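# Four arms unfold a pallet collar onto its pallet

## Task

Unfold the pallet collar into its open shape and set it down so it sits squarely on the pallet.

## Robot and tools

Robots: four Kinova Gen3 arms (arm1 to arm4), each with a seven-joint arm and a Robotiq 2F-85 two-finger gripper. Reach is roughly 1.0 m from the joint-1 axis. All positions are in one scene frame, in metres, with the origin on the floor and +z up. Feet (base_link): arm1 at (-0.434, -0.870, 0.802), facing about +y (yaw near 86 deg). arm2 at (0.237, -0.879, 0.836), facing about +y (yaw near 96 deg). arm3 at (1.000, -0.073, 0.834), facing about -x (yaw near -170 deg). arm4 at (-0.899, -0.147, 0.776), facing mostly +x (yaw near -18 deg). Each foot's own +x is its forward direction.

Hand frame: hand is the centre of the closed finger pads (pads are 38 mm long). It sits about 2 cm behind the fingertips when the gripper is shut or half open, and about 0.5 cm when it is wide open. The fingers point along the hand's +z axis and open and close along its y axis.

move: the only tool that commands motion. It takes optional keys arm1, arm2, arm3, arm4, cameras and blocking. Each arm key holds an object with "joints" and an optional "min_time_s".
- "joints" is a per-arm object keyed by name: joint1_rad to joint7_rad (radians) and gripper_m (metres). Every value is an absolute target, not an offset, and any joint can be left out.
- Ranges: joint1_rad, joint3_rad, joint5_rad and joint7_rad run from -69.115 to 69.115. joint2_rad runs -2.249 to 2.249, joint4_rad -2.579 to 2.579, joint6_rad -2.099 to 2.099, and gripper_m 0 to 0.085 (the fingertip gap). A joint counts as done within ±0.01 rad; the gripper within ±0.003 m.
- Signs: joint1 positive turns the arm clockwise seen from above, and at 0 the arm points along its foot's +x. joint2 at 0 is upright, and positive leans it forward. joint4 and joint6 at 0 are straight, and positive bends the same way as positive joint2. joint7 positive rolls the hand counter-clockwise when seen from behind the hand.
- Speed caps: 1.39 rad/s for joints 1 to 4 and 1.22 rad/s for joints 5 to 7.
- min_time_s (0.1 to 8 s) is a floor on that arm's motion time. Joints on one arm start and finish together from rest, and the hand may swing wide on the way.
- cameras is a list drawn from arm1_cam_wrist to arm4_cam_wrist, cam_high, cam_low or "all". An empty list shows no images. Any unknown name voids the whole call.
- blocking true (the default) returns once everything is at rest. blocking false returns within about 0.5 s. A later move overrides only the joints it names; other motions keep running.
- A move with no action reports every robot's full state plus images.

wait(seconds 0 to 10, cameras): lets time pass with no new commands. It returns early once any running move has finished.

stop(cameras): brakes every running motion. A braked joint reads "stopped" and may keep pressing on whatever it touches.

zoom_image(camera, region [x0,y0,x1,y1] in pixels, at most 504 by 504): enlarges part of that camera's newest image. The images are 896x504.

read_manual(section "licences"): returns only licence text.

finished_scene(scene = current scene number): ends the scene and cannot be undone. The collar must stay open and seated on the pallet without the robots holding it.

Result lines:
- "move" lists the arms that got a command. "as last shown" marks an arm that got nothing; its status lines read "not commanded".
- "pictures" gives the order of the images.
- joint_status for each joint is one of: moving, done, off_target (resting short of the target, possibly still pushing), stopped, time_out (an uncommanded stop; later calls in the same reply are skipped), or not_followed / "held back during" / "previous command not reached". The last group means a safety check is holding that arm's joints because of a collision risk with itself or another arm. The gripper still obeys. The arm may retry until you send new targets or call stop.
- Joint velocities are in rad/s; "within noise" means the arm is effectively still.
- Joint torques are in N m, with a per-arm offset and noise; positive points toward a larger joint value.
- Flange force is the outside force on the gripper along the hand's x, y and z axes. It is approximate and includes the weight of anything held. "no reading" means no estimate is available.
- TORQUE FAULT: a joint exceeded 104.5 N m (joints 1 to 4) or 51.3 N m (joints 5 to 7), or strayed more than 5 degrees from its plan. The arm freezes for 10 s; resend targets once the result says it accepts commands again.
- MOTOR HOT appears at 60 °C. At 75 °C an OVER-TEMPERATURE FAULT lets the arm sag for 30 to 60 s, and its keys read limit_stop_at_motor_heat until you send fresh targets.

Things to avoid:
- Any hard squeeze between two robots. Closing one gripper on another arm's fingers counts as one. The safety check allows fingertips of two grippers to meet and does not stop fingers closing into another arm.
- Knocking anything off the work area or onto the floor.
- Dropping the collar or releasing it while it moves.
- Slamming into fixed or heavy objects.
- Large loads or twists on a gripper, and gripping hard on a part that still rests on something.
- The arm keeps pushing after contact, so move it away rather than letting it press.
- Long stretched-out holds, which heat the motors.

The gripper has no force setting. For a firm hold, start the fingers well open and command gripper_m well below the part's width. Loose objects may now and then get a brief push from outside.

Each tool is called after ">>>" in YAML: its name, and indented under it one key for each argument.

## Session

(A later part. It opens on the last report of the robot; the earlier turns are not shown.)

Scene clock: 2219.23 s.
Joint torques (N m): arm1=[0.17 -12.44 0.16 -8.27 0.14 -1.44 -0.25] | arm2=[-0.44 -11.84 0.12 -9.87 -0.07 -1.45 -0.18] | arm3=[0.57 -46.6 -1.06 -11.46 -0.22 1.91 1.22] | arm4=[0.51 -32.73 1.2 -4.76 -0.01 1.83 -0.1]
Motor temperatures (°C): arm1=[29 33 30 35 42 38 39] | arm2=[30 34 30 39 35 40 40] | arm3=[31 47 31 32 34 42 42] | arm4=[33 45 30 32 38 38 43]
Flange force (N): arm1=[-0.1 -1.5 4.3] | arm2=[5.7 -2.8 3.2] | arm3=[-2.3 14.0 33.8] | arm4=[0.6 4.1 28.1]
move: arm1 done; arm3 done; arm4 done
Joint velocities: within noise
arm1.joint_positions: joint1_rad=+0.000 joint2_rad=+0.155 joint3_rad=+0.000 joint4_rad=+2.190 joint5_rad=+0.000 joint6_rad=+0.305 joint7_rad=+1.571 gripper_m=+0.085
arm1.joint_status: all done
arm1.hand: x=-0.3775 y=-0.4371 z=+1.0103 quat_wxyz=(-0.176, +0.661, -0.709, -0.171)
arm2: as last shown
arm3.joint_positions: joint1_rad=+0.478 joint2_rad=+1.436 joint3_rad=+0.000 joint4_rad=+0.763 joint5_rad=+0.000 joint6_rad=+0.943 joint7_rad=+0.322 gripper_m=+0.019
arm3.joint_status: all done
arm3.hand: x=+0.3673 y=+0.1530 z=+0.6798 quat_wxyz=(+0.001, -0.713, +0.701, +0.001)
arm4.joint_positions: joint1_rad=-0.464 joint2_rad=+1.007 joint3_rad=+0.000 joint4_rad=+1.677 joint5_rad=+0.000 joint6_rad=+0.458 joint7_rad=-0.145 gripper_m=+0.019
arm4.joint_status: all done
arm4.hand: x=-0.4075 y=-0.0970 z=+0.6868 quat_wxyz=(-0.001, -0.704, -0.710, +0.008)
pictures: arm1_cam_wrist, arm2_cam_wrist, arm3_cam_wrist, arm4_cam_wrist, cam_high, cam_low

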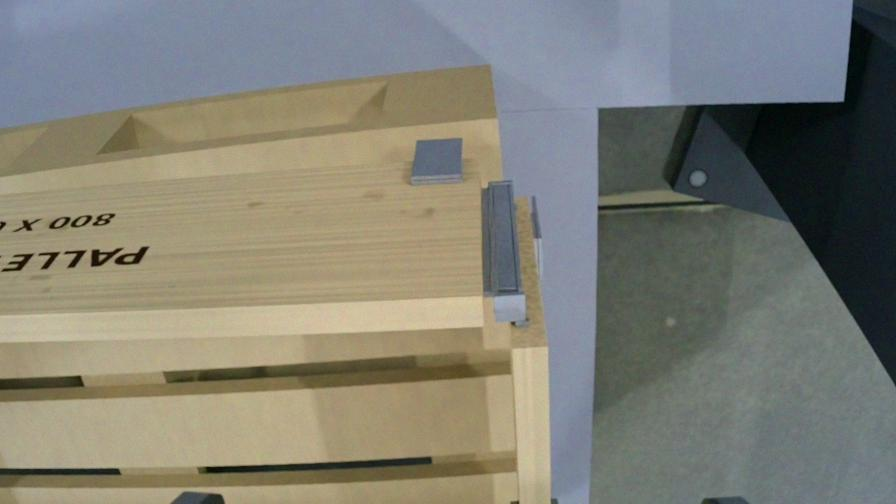

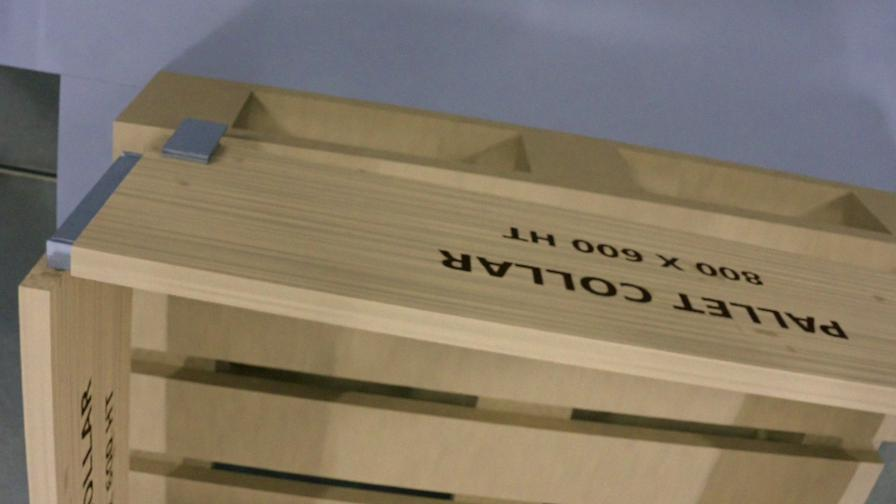

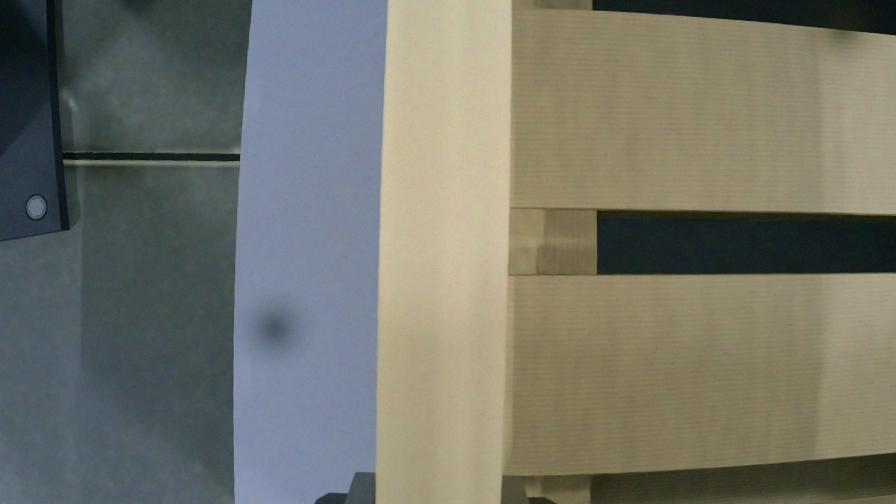

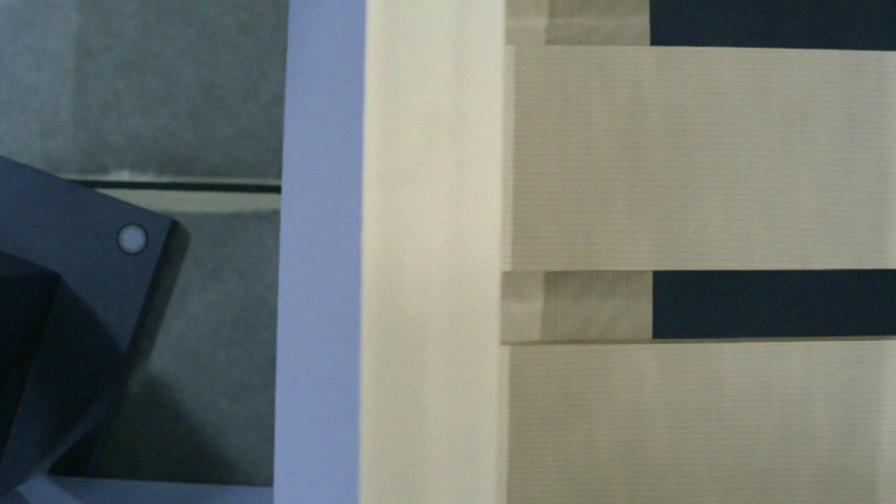

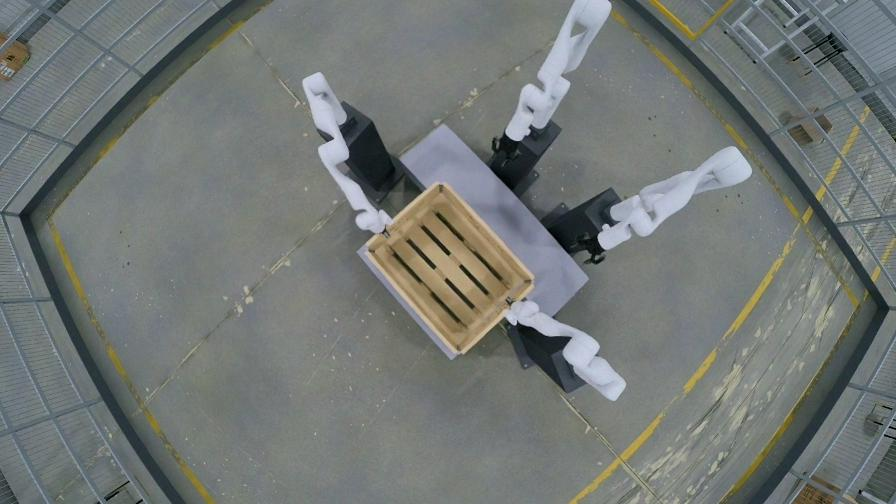

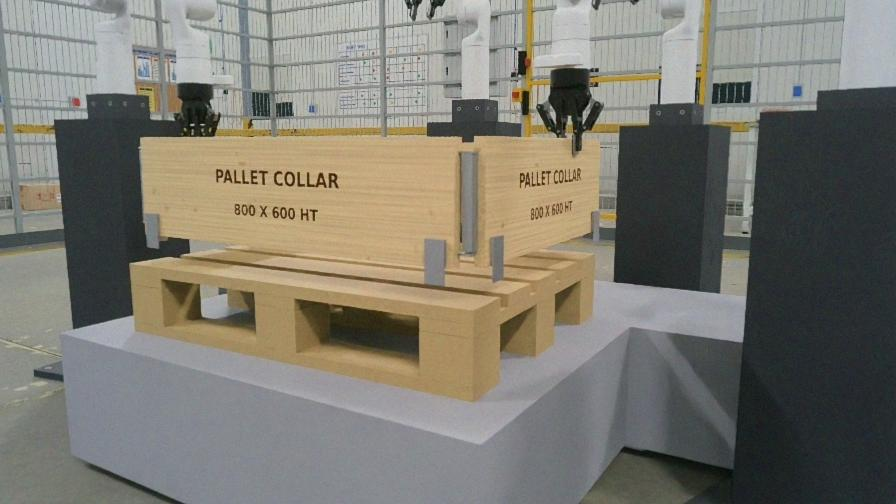

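>>> zoom_image:
  camera: "arm1_cam_wrist"
  region: [340, 40, 620, 360]

>>> zoom_image:
  camera: "arm2_cam_wrist"
  region: [0, 40, 280, 360]

>>> zoom_image:
  camera: "cam_low"
  region: [380, 200, 640, 420]

>>> zoom_image:
  camera: "cam_low"
  region: [110, 180, 350, 380]

Scaled by 1.575 from the camera's image (finer frame: 1280x720).

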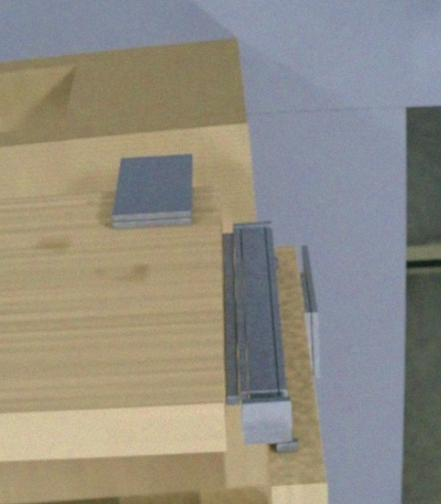

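Scaled by 1.575 from the camera's image (finer frame: 1280x720).

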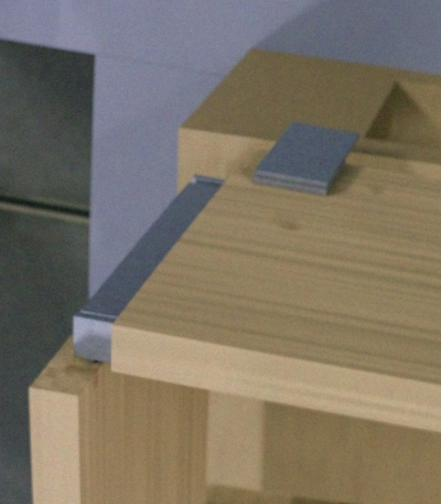

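Scaled by 1.938 from the camera's image (finer frame: 1280x720).

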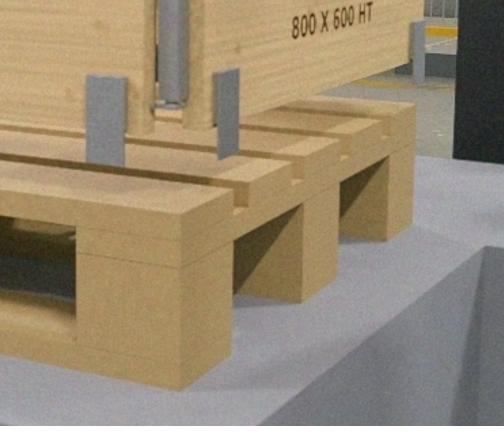

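Scaled by 2.100 from the camera's image (finer frame: 1280x720).

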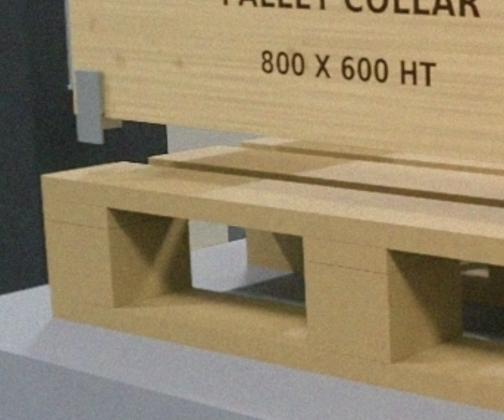

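>>> move:
  arm3: {"joints": {"joint1_rad": 0.4985, "joint2_rad": 1.4159, "joint4_rad": 0.8164, "joint6_rad": 0.9093, "joint7_rad": 0.3425}, "min_time_s": 2}
  arm4: {"joints": {"joint1_rad": -0.4395, "joint2_rad": 1.0194, "joint4_rad": 1.632, "joint6_rad": 0.4902, "joint7_rad": -0.1202}, "min_time_s": 2}
  cameras: ["all"]

>>> zoom_image:
  camera: "arm1_cam_wrist"
  region: [340, 40, 620, 360]

>>> zoom_image:
  camera: "arm2_cam_wrist"
  region: [0, 40, 280, 360]

>>> zoom_image:
  camera: "cam_low"
  region: [380, 200, 640, 420]

>>> zoom_image:
  camera: "cam_low"
  region: [110, 180, 350, 380]

Scene clock: 2363.40 s.
Joint torques (N m): arm1=[0.18 -12.4 0.26 -8.24 0.15 -1.5 -0.26] | arm2=[-0.35 -11.83 0.04 -9.88 -0.02 -1.45 -0.19] | arm3=[1.34 -45.78 -0.48 -10.92 -0.08 2.06 0.94] | arm4=[1.12 -33.61 1.87 -5.21 -0.16 1.73 -0.37]
Motor temperatures (°C): arm1=[29 33 30 35 42 38 39] | arm2=[30 33 30 39 35 40 40] | arm3=[31 46 31 32 34 42 42] | arm4=[33 44 30 32 38 38 43]
Flange force (N): arm1=[-0.3 -1.8 4.0] | arm2=[5.7 -2.4 3.2] | arm3=[-1.4 13.0 33.3] | arm4=[1.2 4.8 28.3]
move: arm3 done; arm4 done
Joint velocities: within noise
arm1, arm2: as last shown
arm3.joint_positions: joint1_rad=+0.499 joint2_rad=+1.416 joint3_rad=+0.000 joint4_rad=+0.816 joint5_rad=+0.000 joint6_rad=+0.909 joint7_rad=+0.342 gripper_m=+0.019
arm3.joint_status: all done
arm3.hand: x=+0.3793 y=+0.1636 z=+0.6798 quat_wxyz=(+0.001, -0.713, +0.701, +0.001)
arm4.joint_positions: joint1_rad=-0.439 joint2_rad=+1.019 joint3_rad=+0.000 joint4_rad=+1.632 joint5_rad=+0.000 joint6_rad=+0.490 joint7_rad=-0.120 gripper_m=+0.019
arm4.joint_status: all done
arm4.hand: x=-0.3946 y=-0.1078 z=+0.6869 quat_wxyz=(-0.001, -0.704, -0.710, +0.008)
pictures: arm1_cam_wrist, arm2_cam_wrist, arm3_cam_wrist, arm4_cam_wrist, cam_high, cam_low

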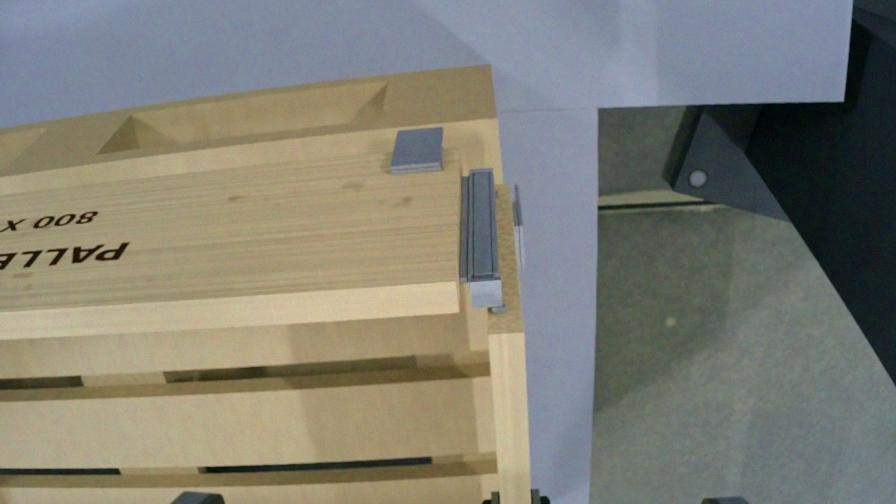

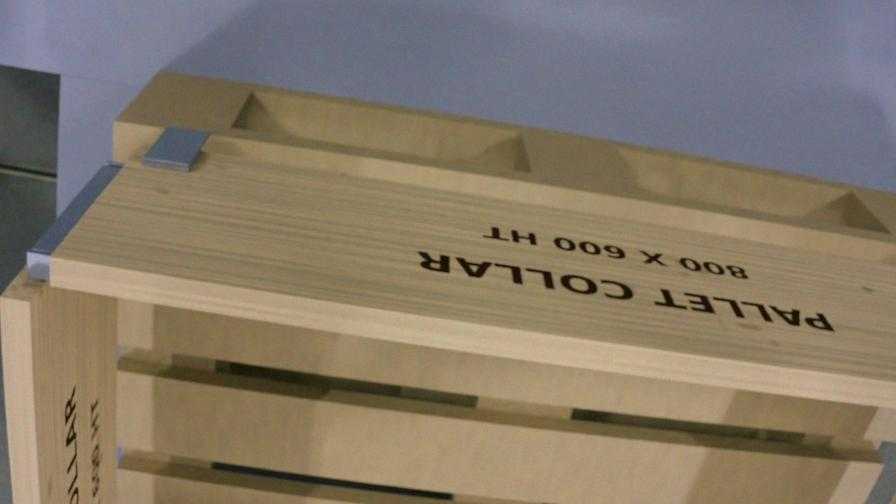

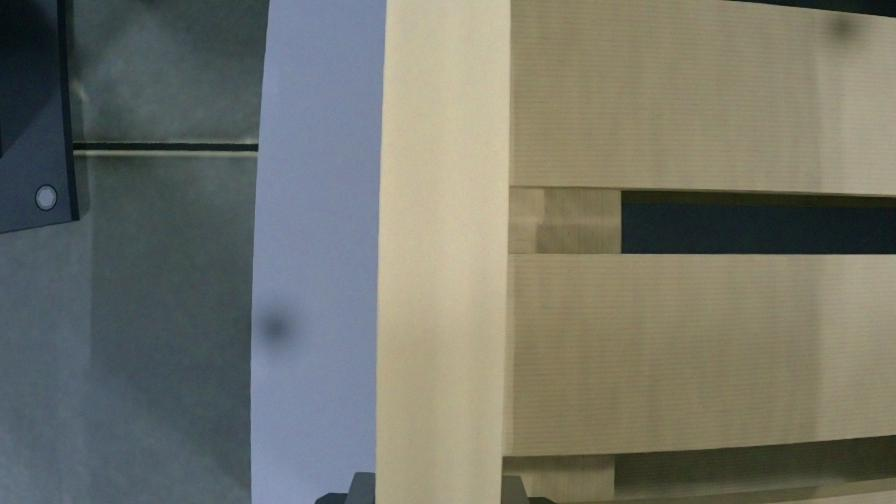

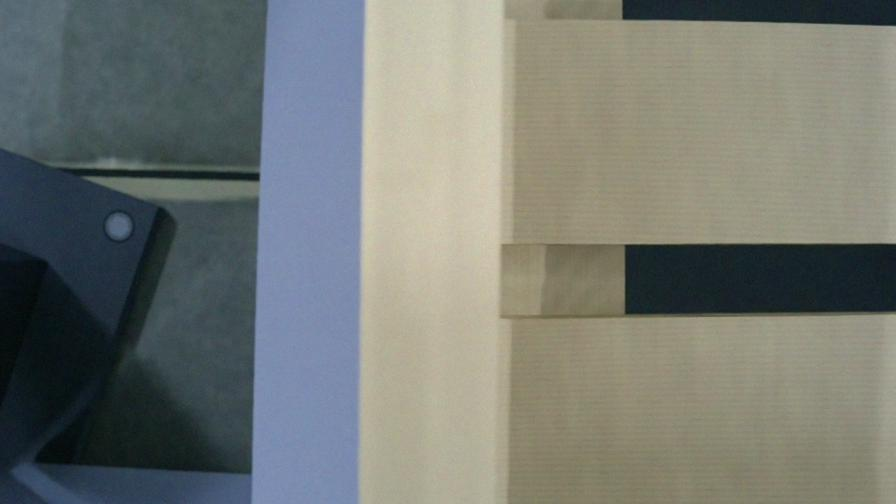

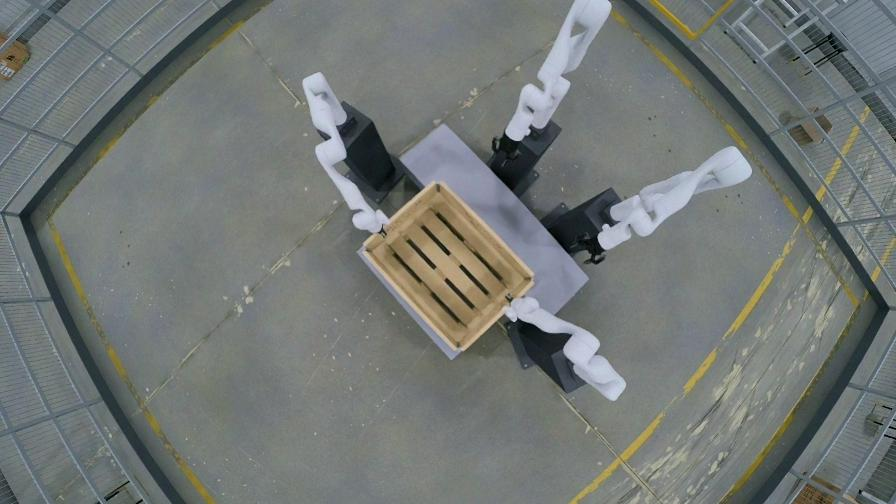

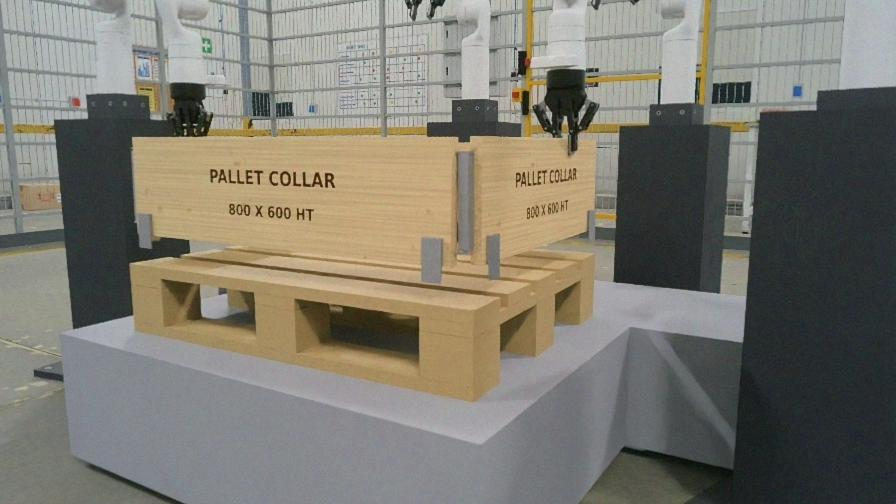

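Scaled by 1.575 from the camera's image (finer frame: 1280x720).

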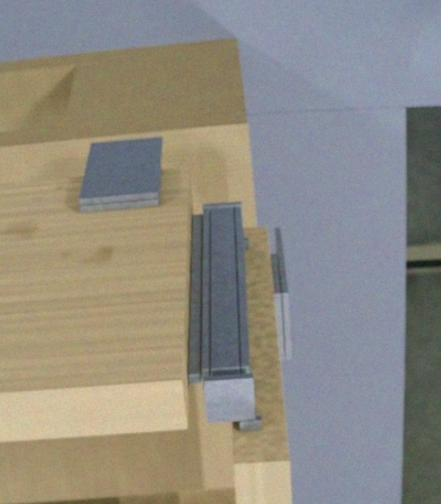

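Scaled by 1.575 from the camera's image (finer frame: 1280x720).

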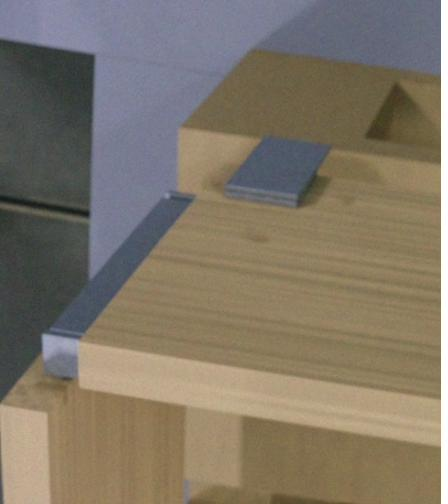

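Scaled by 1.938 from the camera's image (finer frame: 1280x720).

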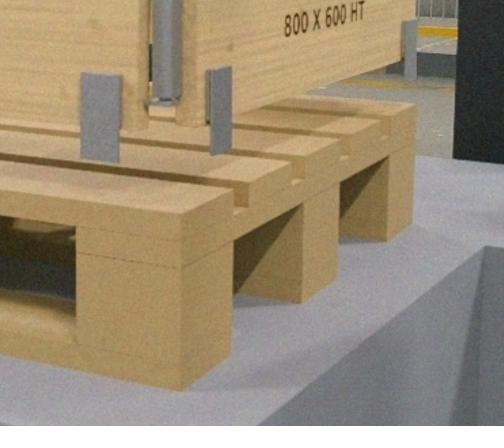

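Scaled by 2.100 from the camera's image (finer frame: 1280x720).

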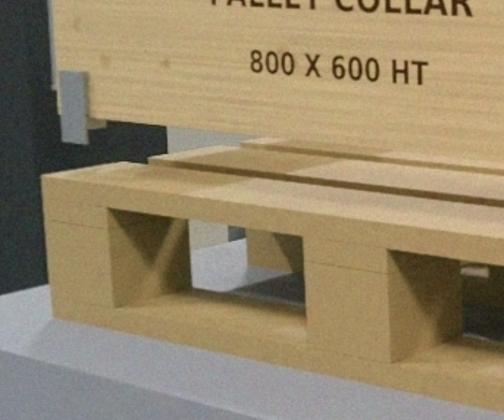

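>>> move:
  arm3: {"joints": {"joint2_rad": 1.4611, "joint4_rad": 0.7841, "joint6_rad": 0.8964}, "min_time_s": 2}
  arm4: {"joints": {"joint2_rad": 1.066, "joint4_rad": 1.6206, "joint6_rad": 0.455}, "min_time_s": 2}
  cameras: ["arm1_cam_wrist", "arm2_cam_wrist", "cam_low"]

>>> zoom_image:
  camera: "arm1_cam_wrist"
  region: [340, 60, 580, 340]

>>> zoom_image:
  camera: "arm2_cam_wrist"
  region: [0, 60, 240, 340]

>>> zoom_image:
  camera: "cam_low"
  region: [410, 220, 620, 400]

>>> zoom_image:
  camera: "cam_low"
  region: [110, 200, 290, 360]

Scene clock: 2385.90 s.
Joint torques (N m): arm1=[0.15 -12.48 0.17 -8.25 0.15 -1.45 -0.21] | arm2=[-0.39 -11.9 0.09 -9.88 -0.07 -1.47 -0.19] | arm3=[1.46 -45.52 -0.32 -10.46 0.07 2.25 1.05] | arm4=[1.05 -33.31 1.54 -4.12 -0.06 2.07 -0.24]
Motor temperatures (°C): arm1=[29 33 30 35 42 38 39] | arm2=[30 33 30 39 35 40 40] | arm3=[31 47 31 32 34 42 42] | arm4=[33 43 30 32 38 38 43]
Flange force (N): arm1=[-0.2 -1.4 4.4] | arm2=[5.7 -2.5 3.4] | arm3=[-1.5 14.0 33.7] | arm4=[1.4 5.4 28.3]
move: arm3 done; arm4 done
Joint velocities: within noise
arm1, arm2: as last shown
arm3.joint_positions: joint1_rad=+0.499 joint2_rad=+1.461 joint3_rad=+0.000 joint4_rad=+0.784 joint5_rad=+0.000 joint6_rad=+0.896 joint7_rad=+0.342 gripper_m=+0.019
arm3.joint_status: all done
arm3.hand: x=+0.3793 y=+0.1636 z=+0.6578 quat_wxyz=(+0.001, -0.713, +0.701, +0.001)
arm4.joint_positions: joint1_rad=-0.439 joint2_rad=+1.066 joint3_rad=+0.000 joint4_rad=+1.621 joint5_rad=+0.000 joint6_rad=+0.455 joint7_rad=-0.120 gripper_m=+0.019
arm4.joint_status: all done
arm4.hand: x=-0.3948 y=-0.1081 z=+0.6650 quat_wxyz=(-0.001, -0.704, -0.710, +0.008)

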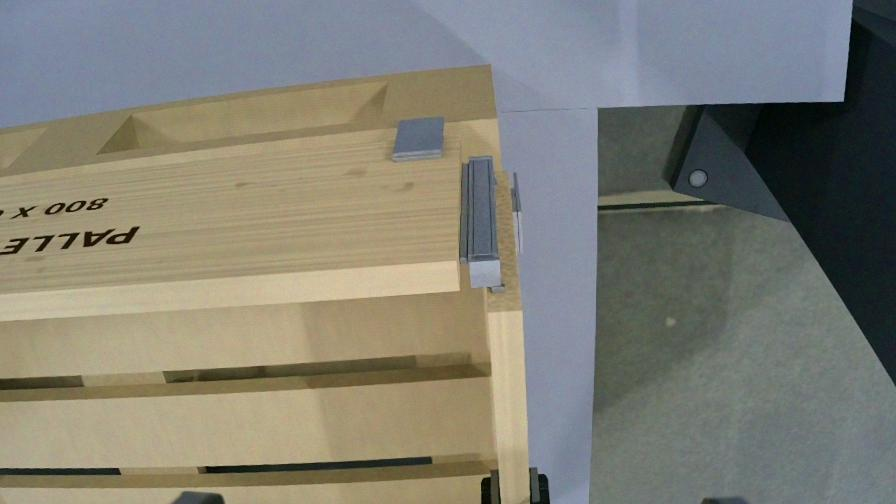

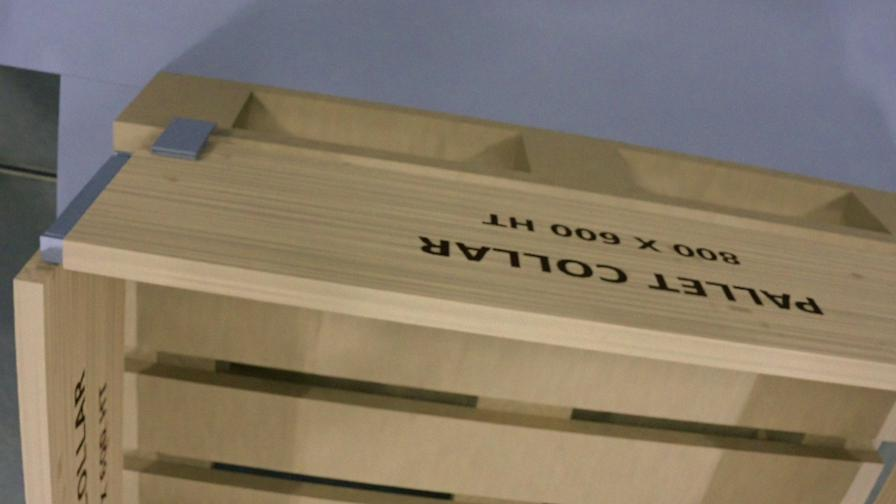

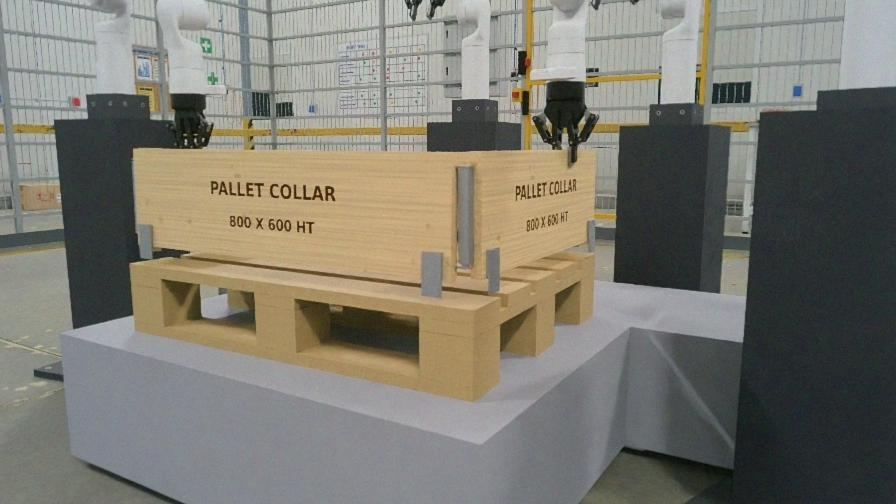

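Scaled by 1.800 from the camera's image (finer frame: 1280x720).

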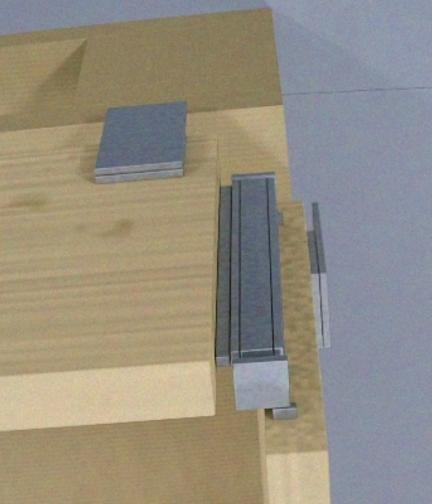

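Scaled by 1.800 from the camera's image (finer frame: 1280x720).

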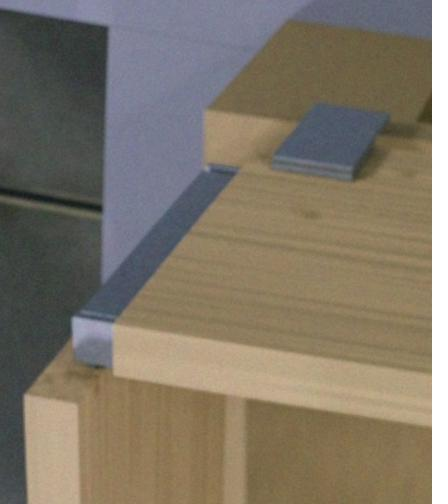

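Scaled by 2.400 from the camera's image (finer frame: 1280x720).

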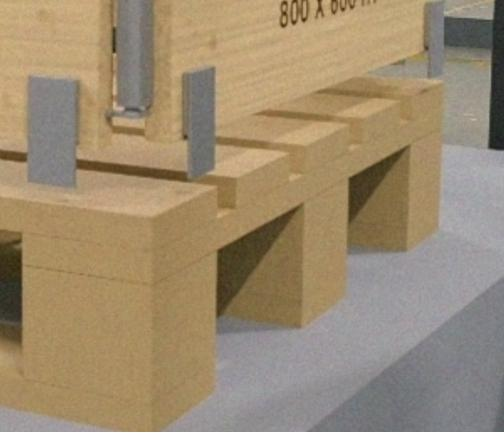

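Scaled by 2.800 from the camera's image (finer frame: 1280x720).

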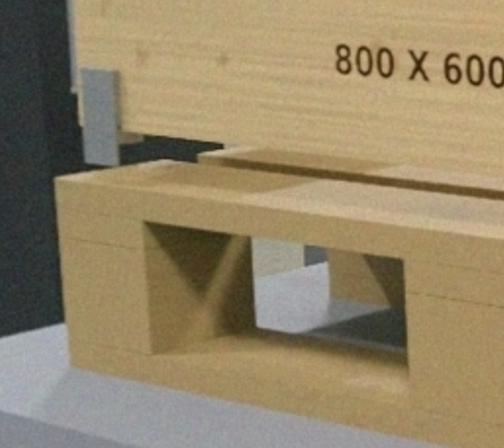

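>>> zoom_image:
  camera: "cam_low"
  region: [410, 230, 520, 340]

>>> zoom_image:
  camera: "cam_low"
  region: [115, 210, 205, 300]

>>> zoom_image:
  camera: "cam_low"
  region: [550, 210, 610, 290]

Scaled by 4.582 from the camera's image (finer frame: 1280x720).

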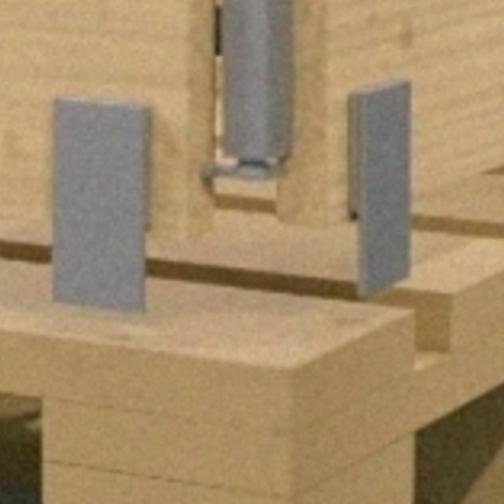

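Scaled by 5.600 from the camera's image (finer frame: 1280x720).

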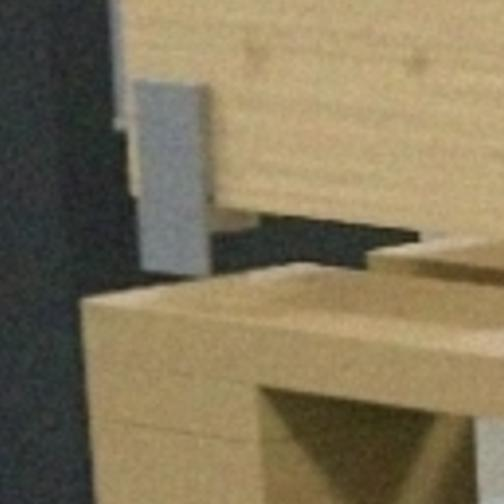

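Scaled by 6.300 from the camera's image (finer frame: 1280x720).

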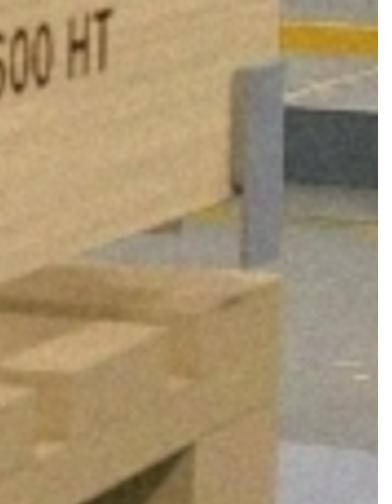

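>>> move:
  arm1: {"joints": {"joint1_rad": -0.071, "joint2_rad": 0.6709, "joint3_rad": 0, "joint4_rad": 1.4158, "joint5_rad": 0, "joint6_rad": 1.0549, "joint7_rad": -1.571}, "min_time_s": 3}
  arm2: {"joints": {"joint1_rad": 0.29, "joint2_rad": 0.729, "joint3_rad": 0, "joint4_rad": 1.3154, "joint5_rad": 0, "joint6_rad": 1.0972, "joint7_rad": -1.571}, "min_time_s": 3}
  arm3: {"joints": {"joint1_rad": 0.5067, "joint7_rad": 0.3507}, "min_time_s": 2}
  arm4: {"joints": {"joint1_rad": -0.4394, "joint2_rad": 1.0683, "joint4_rad": 1.6129, "joint6_rad": 0.4604}, "min_time_s": 2}
  cameras: ["arm1_cam_wrist", "arm2_cam_wrist", "cam_low"]

Scene clock: 2510.63 s.
Joint torques (N m): arm1=[0.03 -22.28 0.37 -8.33 0.13 -0.13 -0.25] | arm2=[-0.49 -22.17 0.32 -10.14 -0.07 -0.2 -0.18] | arm3=[1.53 -45.4 -0.29 -10.32 0.1 2.36 1.1] | arm4=[1.07 -33.43 1.78 -4.11 -0.07 2.14 -0.28]
Motor temperatures (°C): arm1=[29 34 30 35 42 38 39] | arm2=[30 33 30 39 35 40 40] | arm3=[31 44 31 33 34 42 42] | arm4=[33 42 30 32 38 38 43]
Flange force (N): arm1=[2.3 0.2 2.6] | arm2=[-7.3 0.7 3.4] | arm3=[-1.5 14.2 33.8] | arm4=[1.3 5.6 28.5]
move: arm1 done; arm2 done; arm3 done; arm4 done
Joint velocities: within noise
arm1.joint_positions: joint1_rad=-0.071 joint2_rad=+0.671 joint3_rad=+0.000 joint4_rad=+1.416 joint5_rad=+0.000 joint6_rad=+1.055 joint7_rad=-1.571 gripper_m=+0.085
arm1.joint_status: all done
arm1.hand: x=-0.4092 y=-0.3356 z=+0.9529 quat_wxyz=(+0.005, -0.706, -0.708, +0.001)
arm2.joint_positions: joint1_rad=+0.290 joint2_rad=+0.729 joint3_rad=+0.000 joint4_rad=+1.315 joint5_rad=+0.000 joint6_rad=+1.097 joint7_rad=-1.571 gripper_m=+0.042
arm2.joint_status: all done
arm2.hand: x=+0.3697 y=-0.3348 z=+0.9807 quat_wxyz=(+0.004, -0.772, -0.635, +0.002)
arm3.joint_positions: joint1_rad=+0.507 joint2_rad=+1.461 joint3_rad=+0.000 joint4_rad=+0.784 joint5_rad=+0.000 joint6_rad=+0.896 joint7_rad=+0.351 gripper_m=+0.019
arm3.joint_status: all done
arm3.hand: x=+0.3813 y=+0.1687 z=+0.6578 quat_wxyz=(+0.001, -0.713, +0.701, +0.001)
arm4.joint_positions: joint1_rad=-0.439 joint2_rad=+1.068 joint3_rad=+0.000 joint4_rad=+1.613 joint5_rad=+0.000 joint6_rad=+0.460 joint7_rad=-0.120 gripper_m=+0.019
arm4.joint_status: all done
arm4.hand: x=-0.3928 y=-0.1079 z=+0.6649 quat_wxyz=(-0.001, -0.705, -0.710, +0.008)

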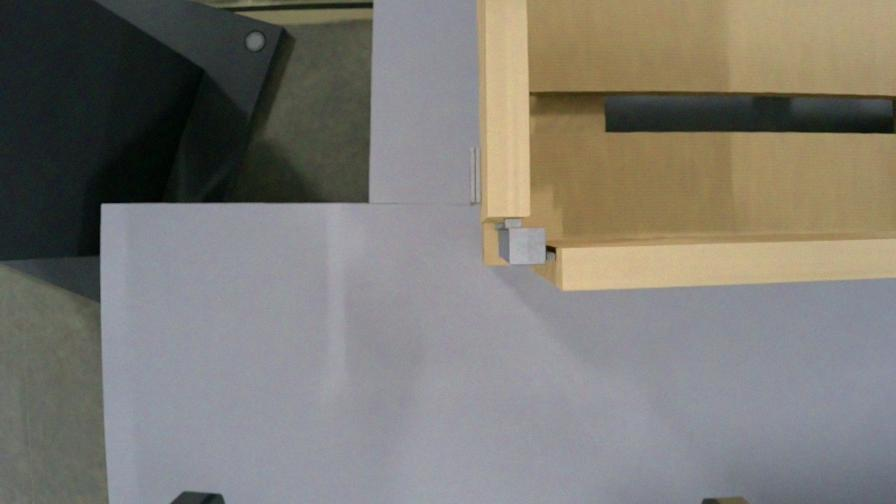

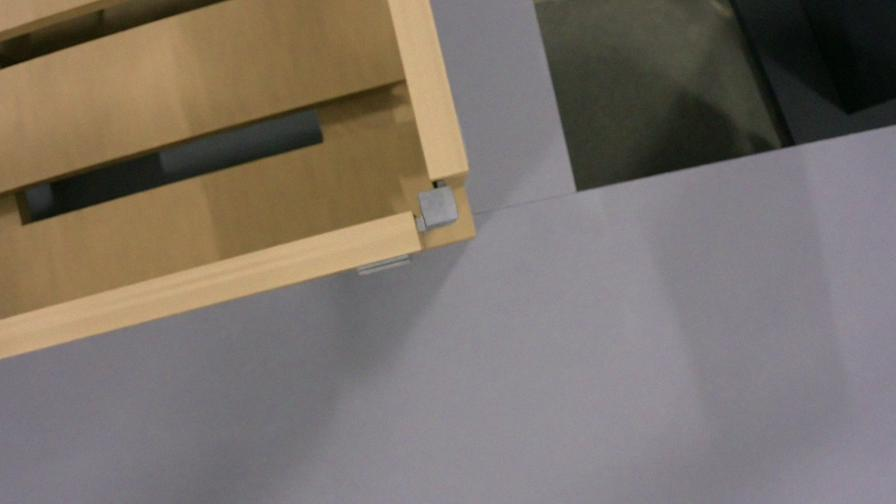

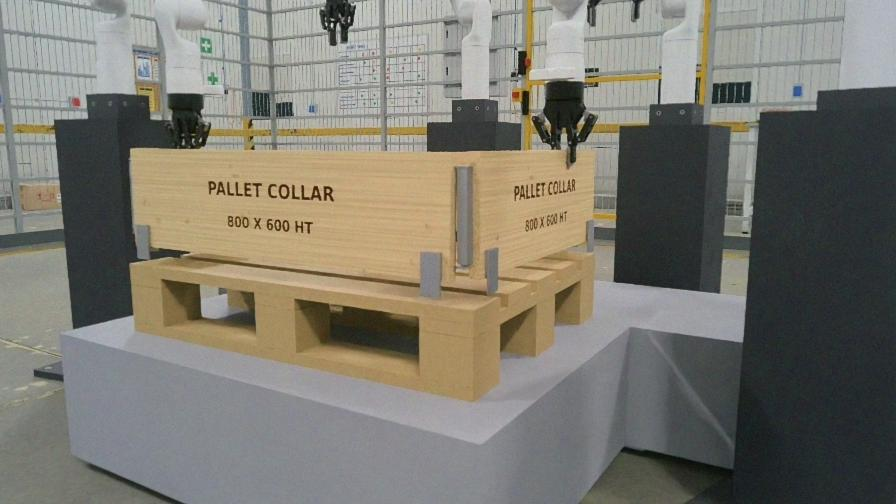

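Excellent views. Zoom in.

>>> zoom_image:
  camera: "arm1_cam_wrist"
  region: [440, 120, 640, 320]

>>> zoom_image:
  camera: "arm2_cam_wrist"
  region: [320, 120, 520, 320]

Scaled by 2.520 from the camera's image (finer frame: 1280x720).

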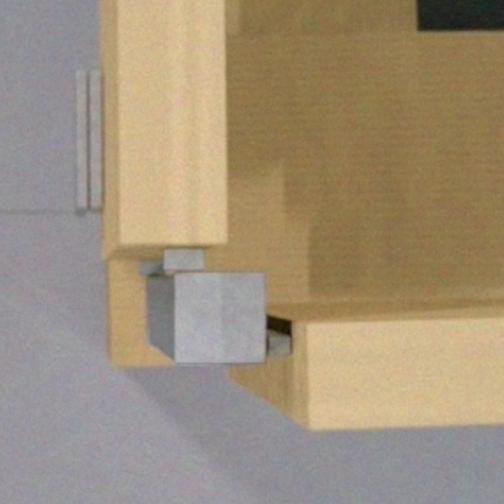

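Scaled by 2.520 from the camera's image (finer frame: 1280x720).

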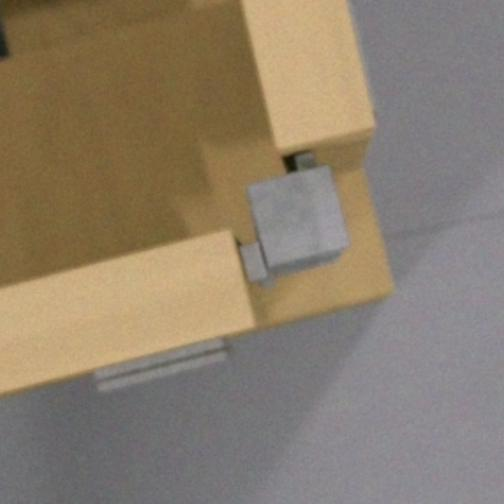

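>>> move:
  arm3: {"joints": {"joint1_rad": 0.5044, "joint2_rad": 1.4746, "joint4_rad": 0.7475, "joint6_rad": 0.9195, "joint7_rad": 0.3684}, "min_time_s": 1.5}
  arm4: {"joints": {"joint1_rad": -0.4409, "joint2_rad": 1.068, "joint4_rad": 1.6142, "joint6_rad": 0.4594, "joint7_rad": -0.1017}, "min_time_s": 1.5}
  cameras: ["arm1_cam_wrist", "arm2_cam_wrist", "arm3_cam_wrist", "arm4_cam_wrist"]

>>> zoom_image:
  camera: "arm1_cam_wrist"
  region: [440, 120, 640, 320]

>>> zoom_image:
  camera: "arm2_cam_wrist"
  region: [320, 120, 520, 320]

Scene clock: 2616.13 s.
Joint torques (N m): arm1=[0.11 -22.31 0.38 -8.33 0.12 -0.16 -0.23] | arm2=[-0.44 -22.1 0.32 -10.14 -0.07 -0.17 -0.19] | arm3=[0.55 -46.74 -1.08 -11.48 -0.28 1.81 1.13] | arm4=[0.72 -33.75 1.37 -4.89 -0.12 1.64 -0.11]
Motor temperatures (°C): arm1=[29 34 30 36 42 38 39] | arm2=[30 33 30 39 35 40 40] | arm3=[31 46 31 33 34 42 42] | arm4=[33 42 30 32 37 38 43]
Flange force (N): arm1=[2.5 0.1 2.6] | arm2=[-7.6 0.6 3.4] | arm3=[-2.8 13.1 34.3] | arm4=[0.8 4.4 28.0]
move: arm3 done; arm4 done
Joint velocities: within noise
arm1, arm2: as last shown
arm2.hand: x=+0.3698 y=-0.3348 z=+0.9807 quat_wxyz=(+0.004, -0.772, -0.635, +0.002)
arm3.joint_positions: joint1_rad=+0.504 joint2_rad=+1.475 joint3_rad=+0.000 joint4_rad=+0.747 joint5_rad=+0.000 joint6_rad=+0.920 joint7_rad=+0.368 gripper_m=+0.019
arm3.joint_status: all done
arm3.hand: x=+0.3759 y=+0.1689 z=+0.6579 quat_wxyz=(+0.001, -0.720, +0.694, +0.000)
arm4.joint_positions: joint1_rad=-0.441 joint2_rad=+1.068 joint3_rad=+0.000 joint4_rad=+1.614 joint5_rad=+0.000 joint6_rad=+0.459 joint7_rad=-0.102 gripper_m=+0.019
arm4.joint_status: all done
arm4.hand: x=-0.3932 y=-0.1072 z=+0.6648 quat_wxyz=(-0.001, -0.697, -0.717, +0.008)

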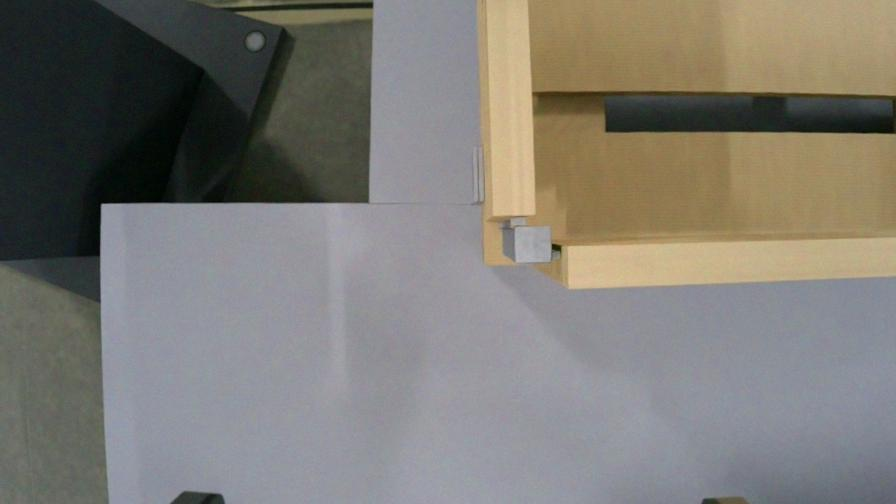

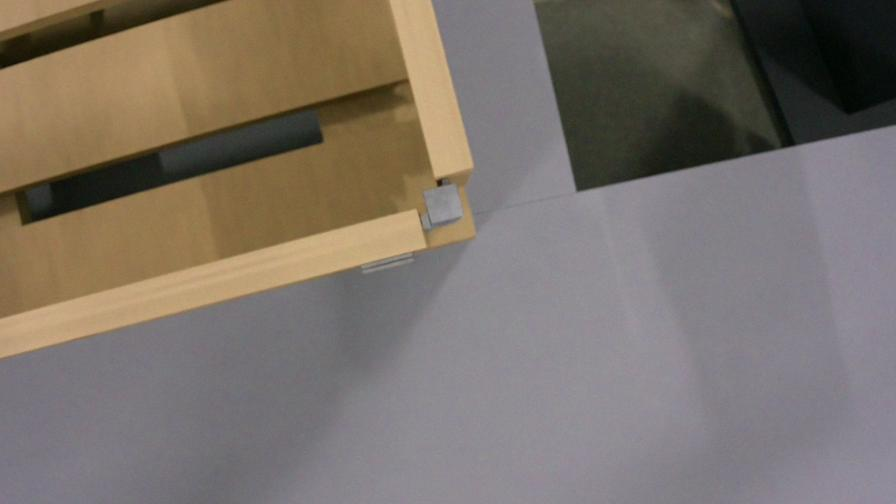

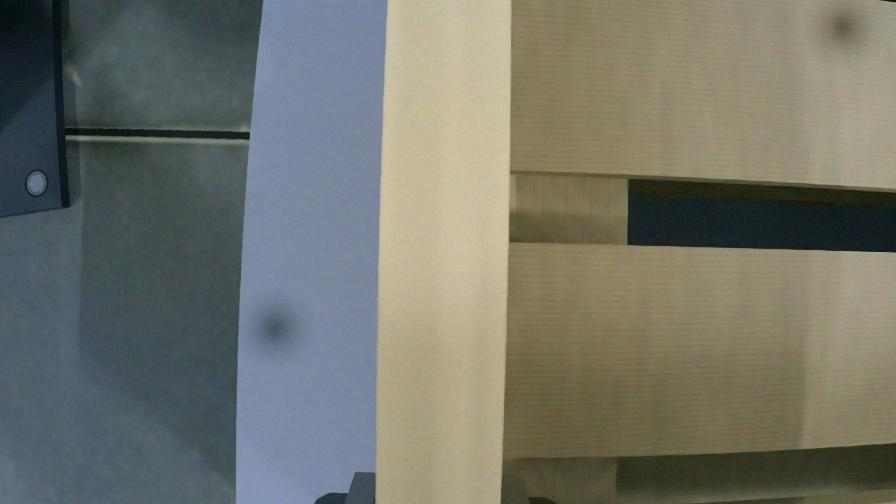

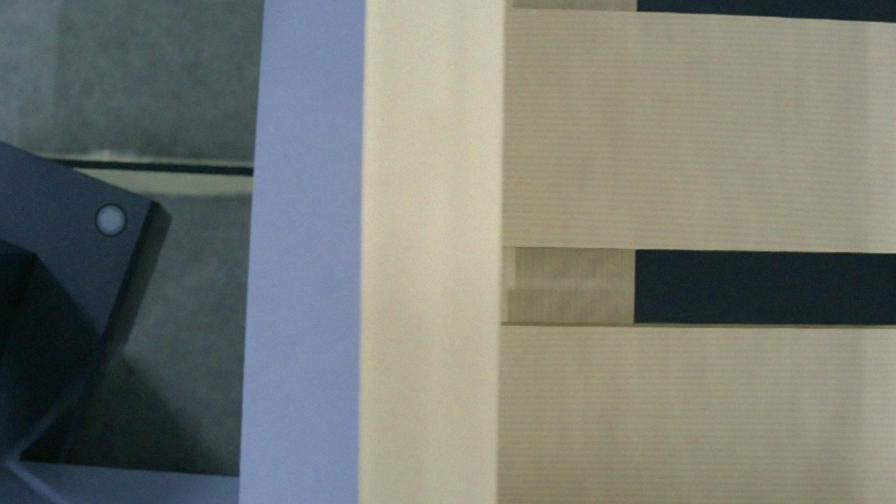

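Scaled by 2.520 from the camera's image (finer frame: 1280x720).

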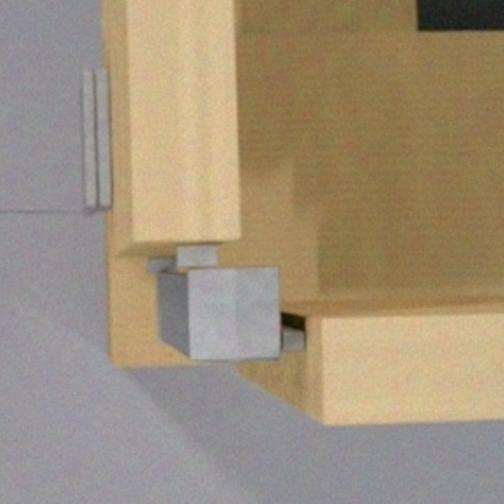

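Scaled by 2.520 from the camera's image (finer frame: 1280x720).

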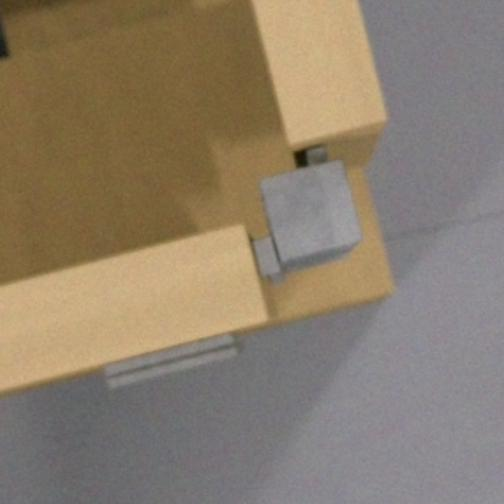

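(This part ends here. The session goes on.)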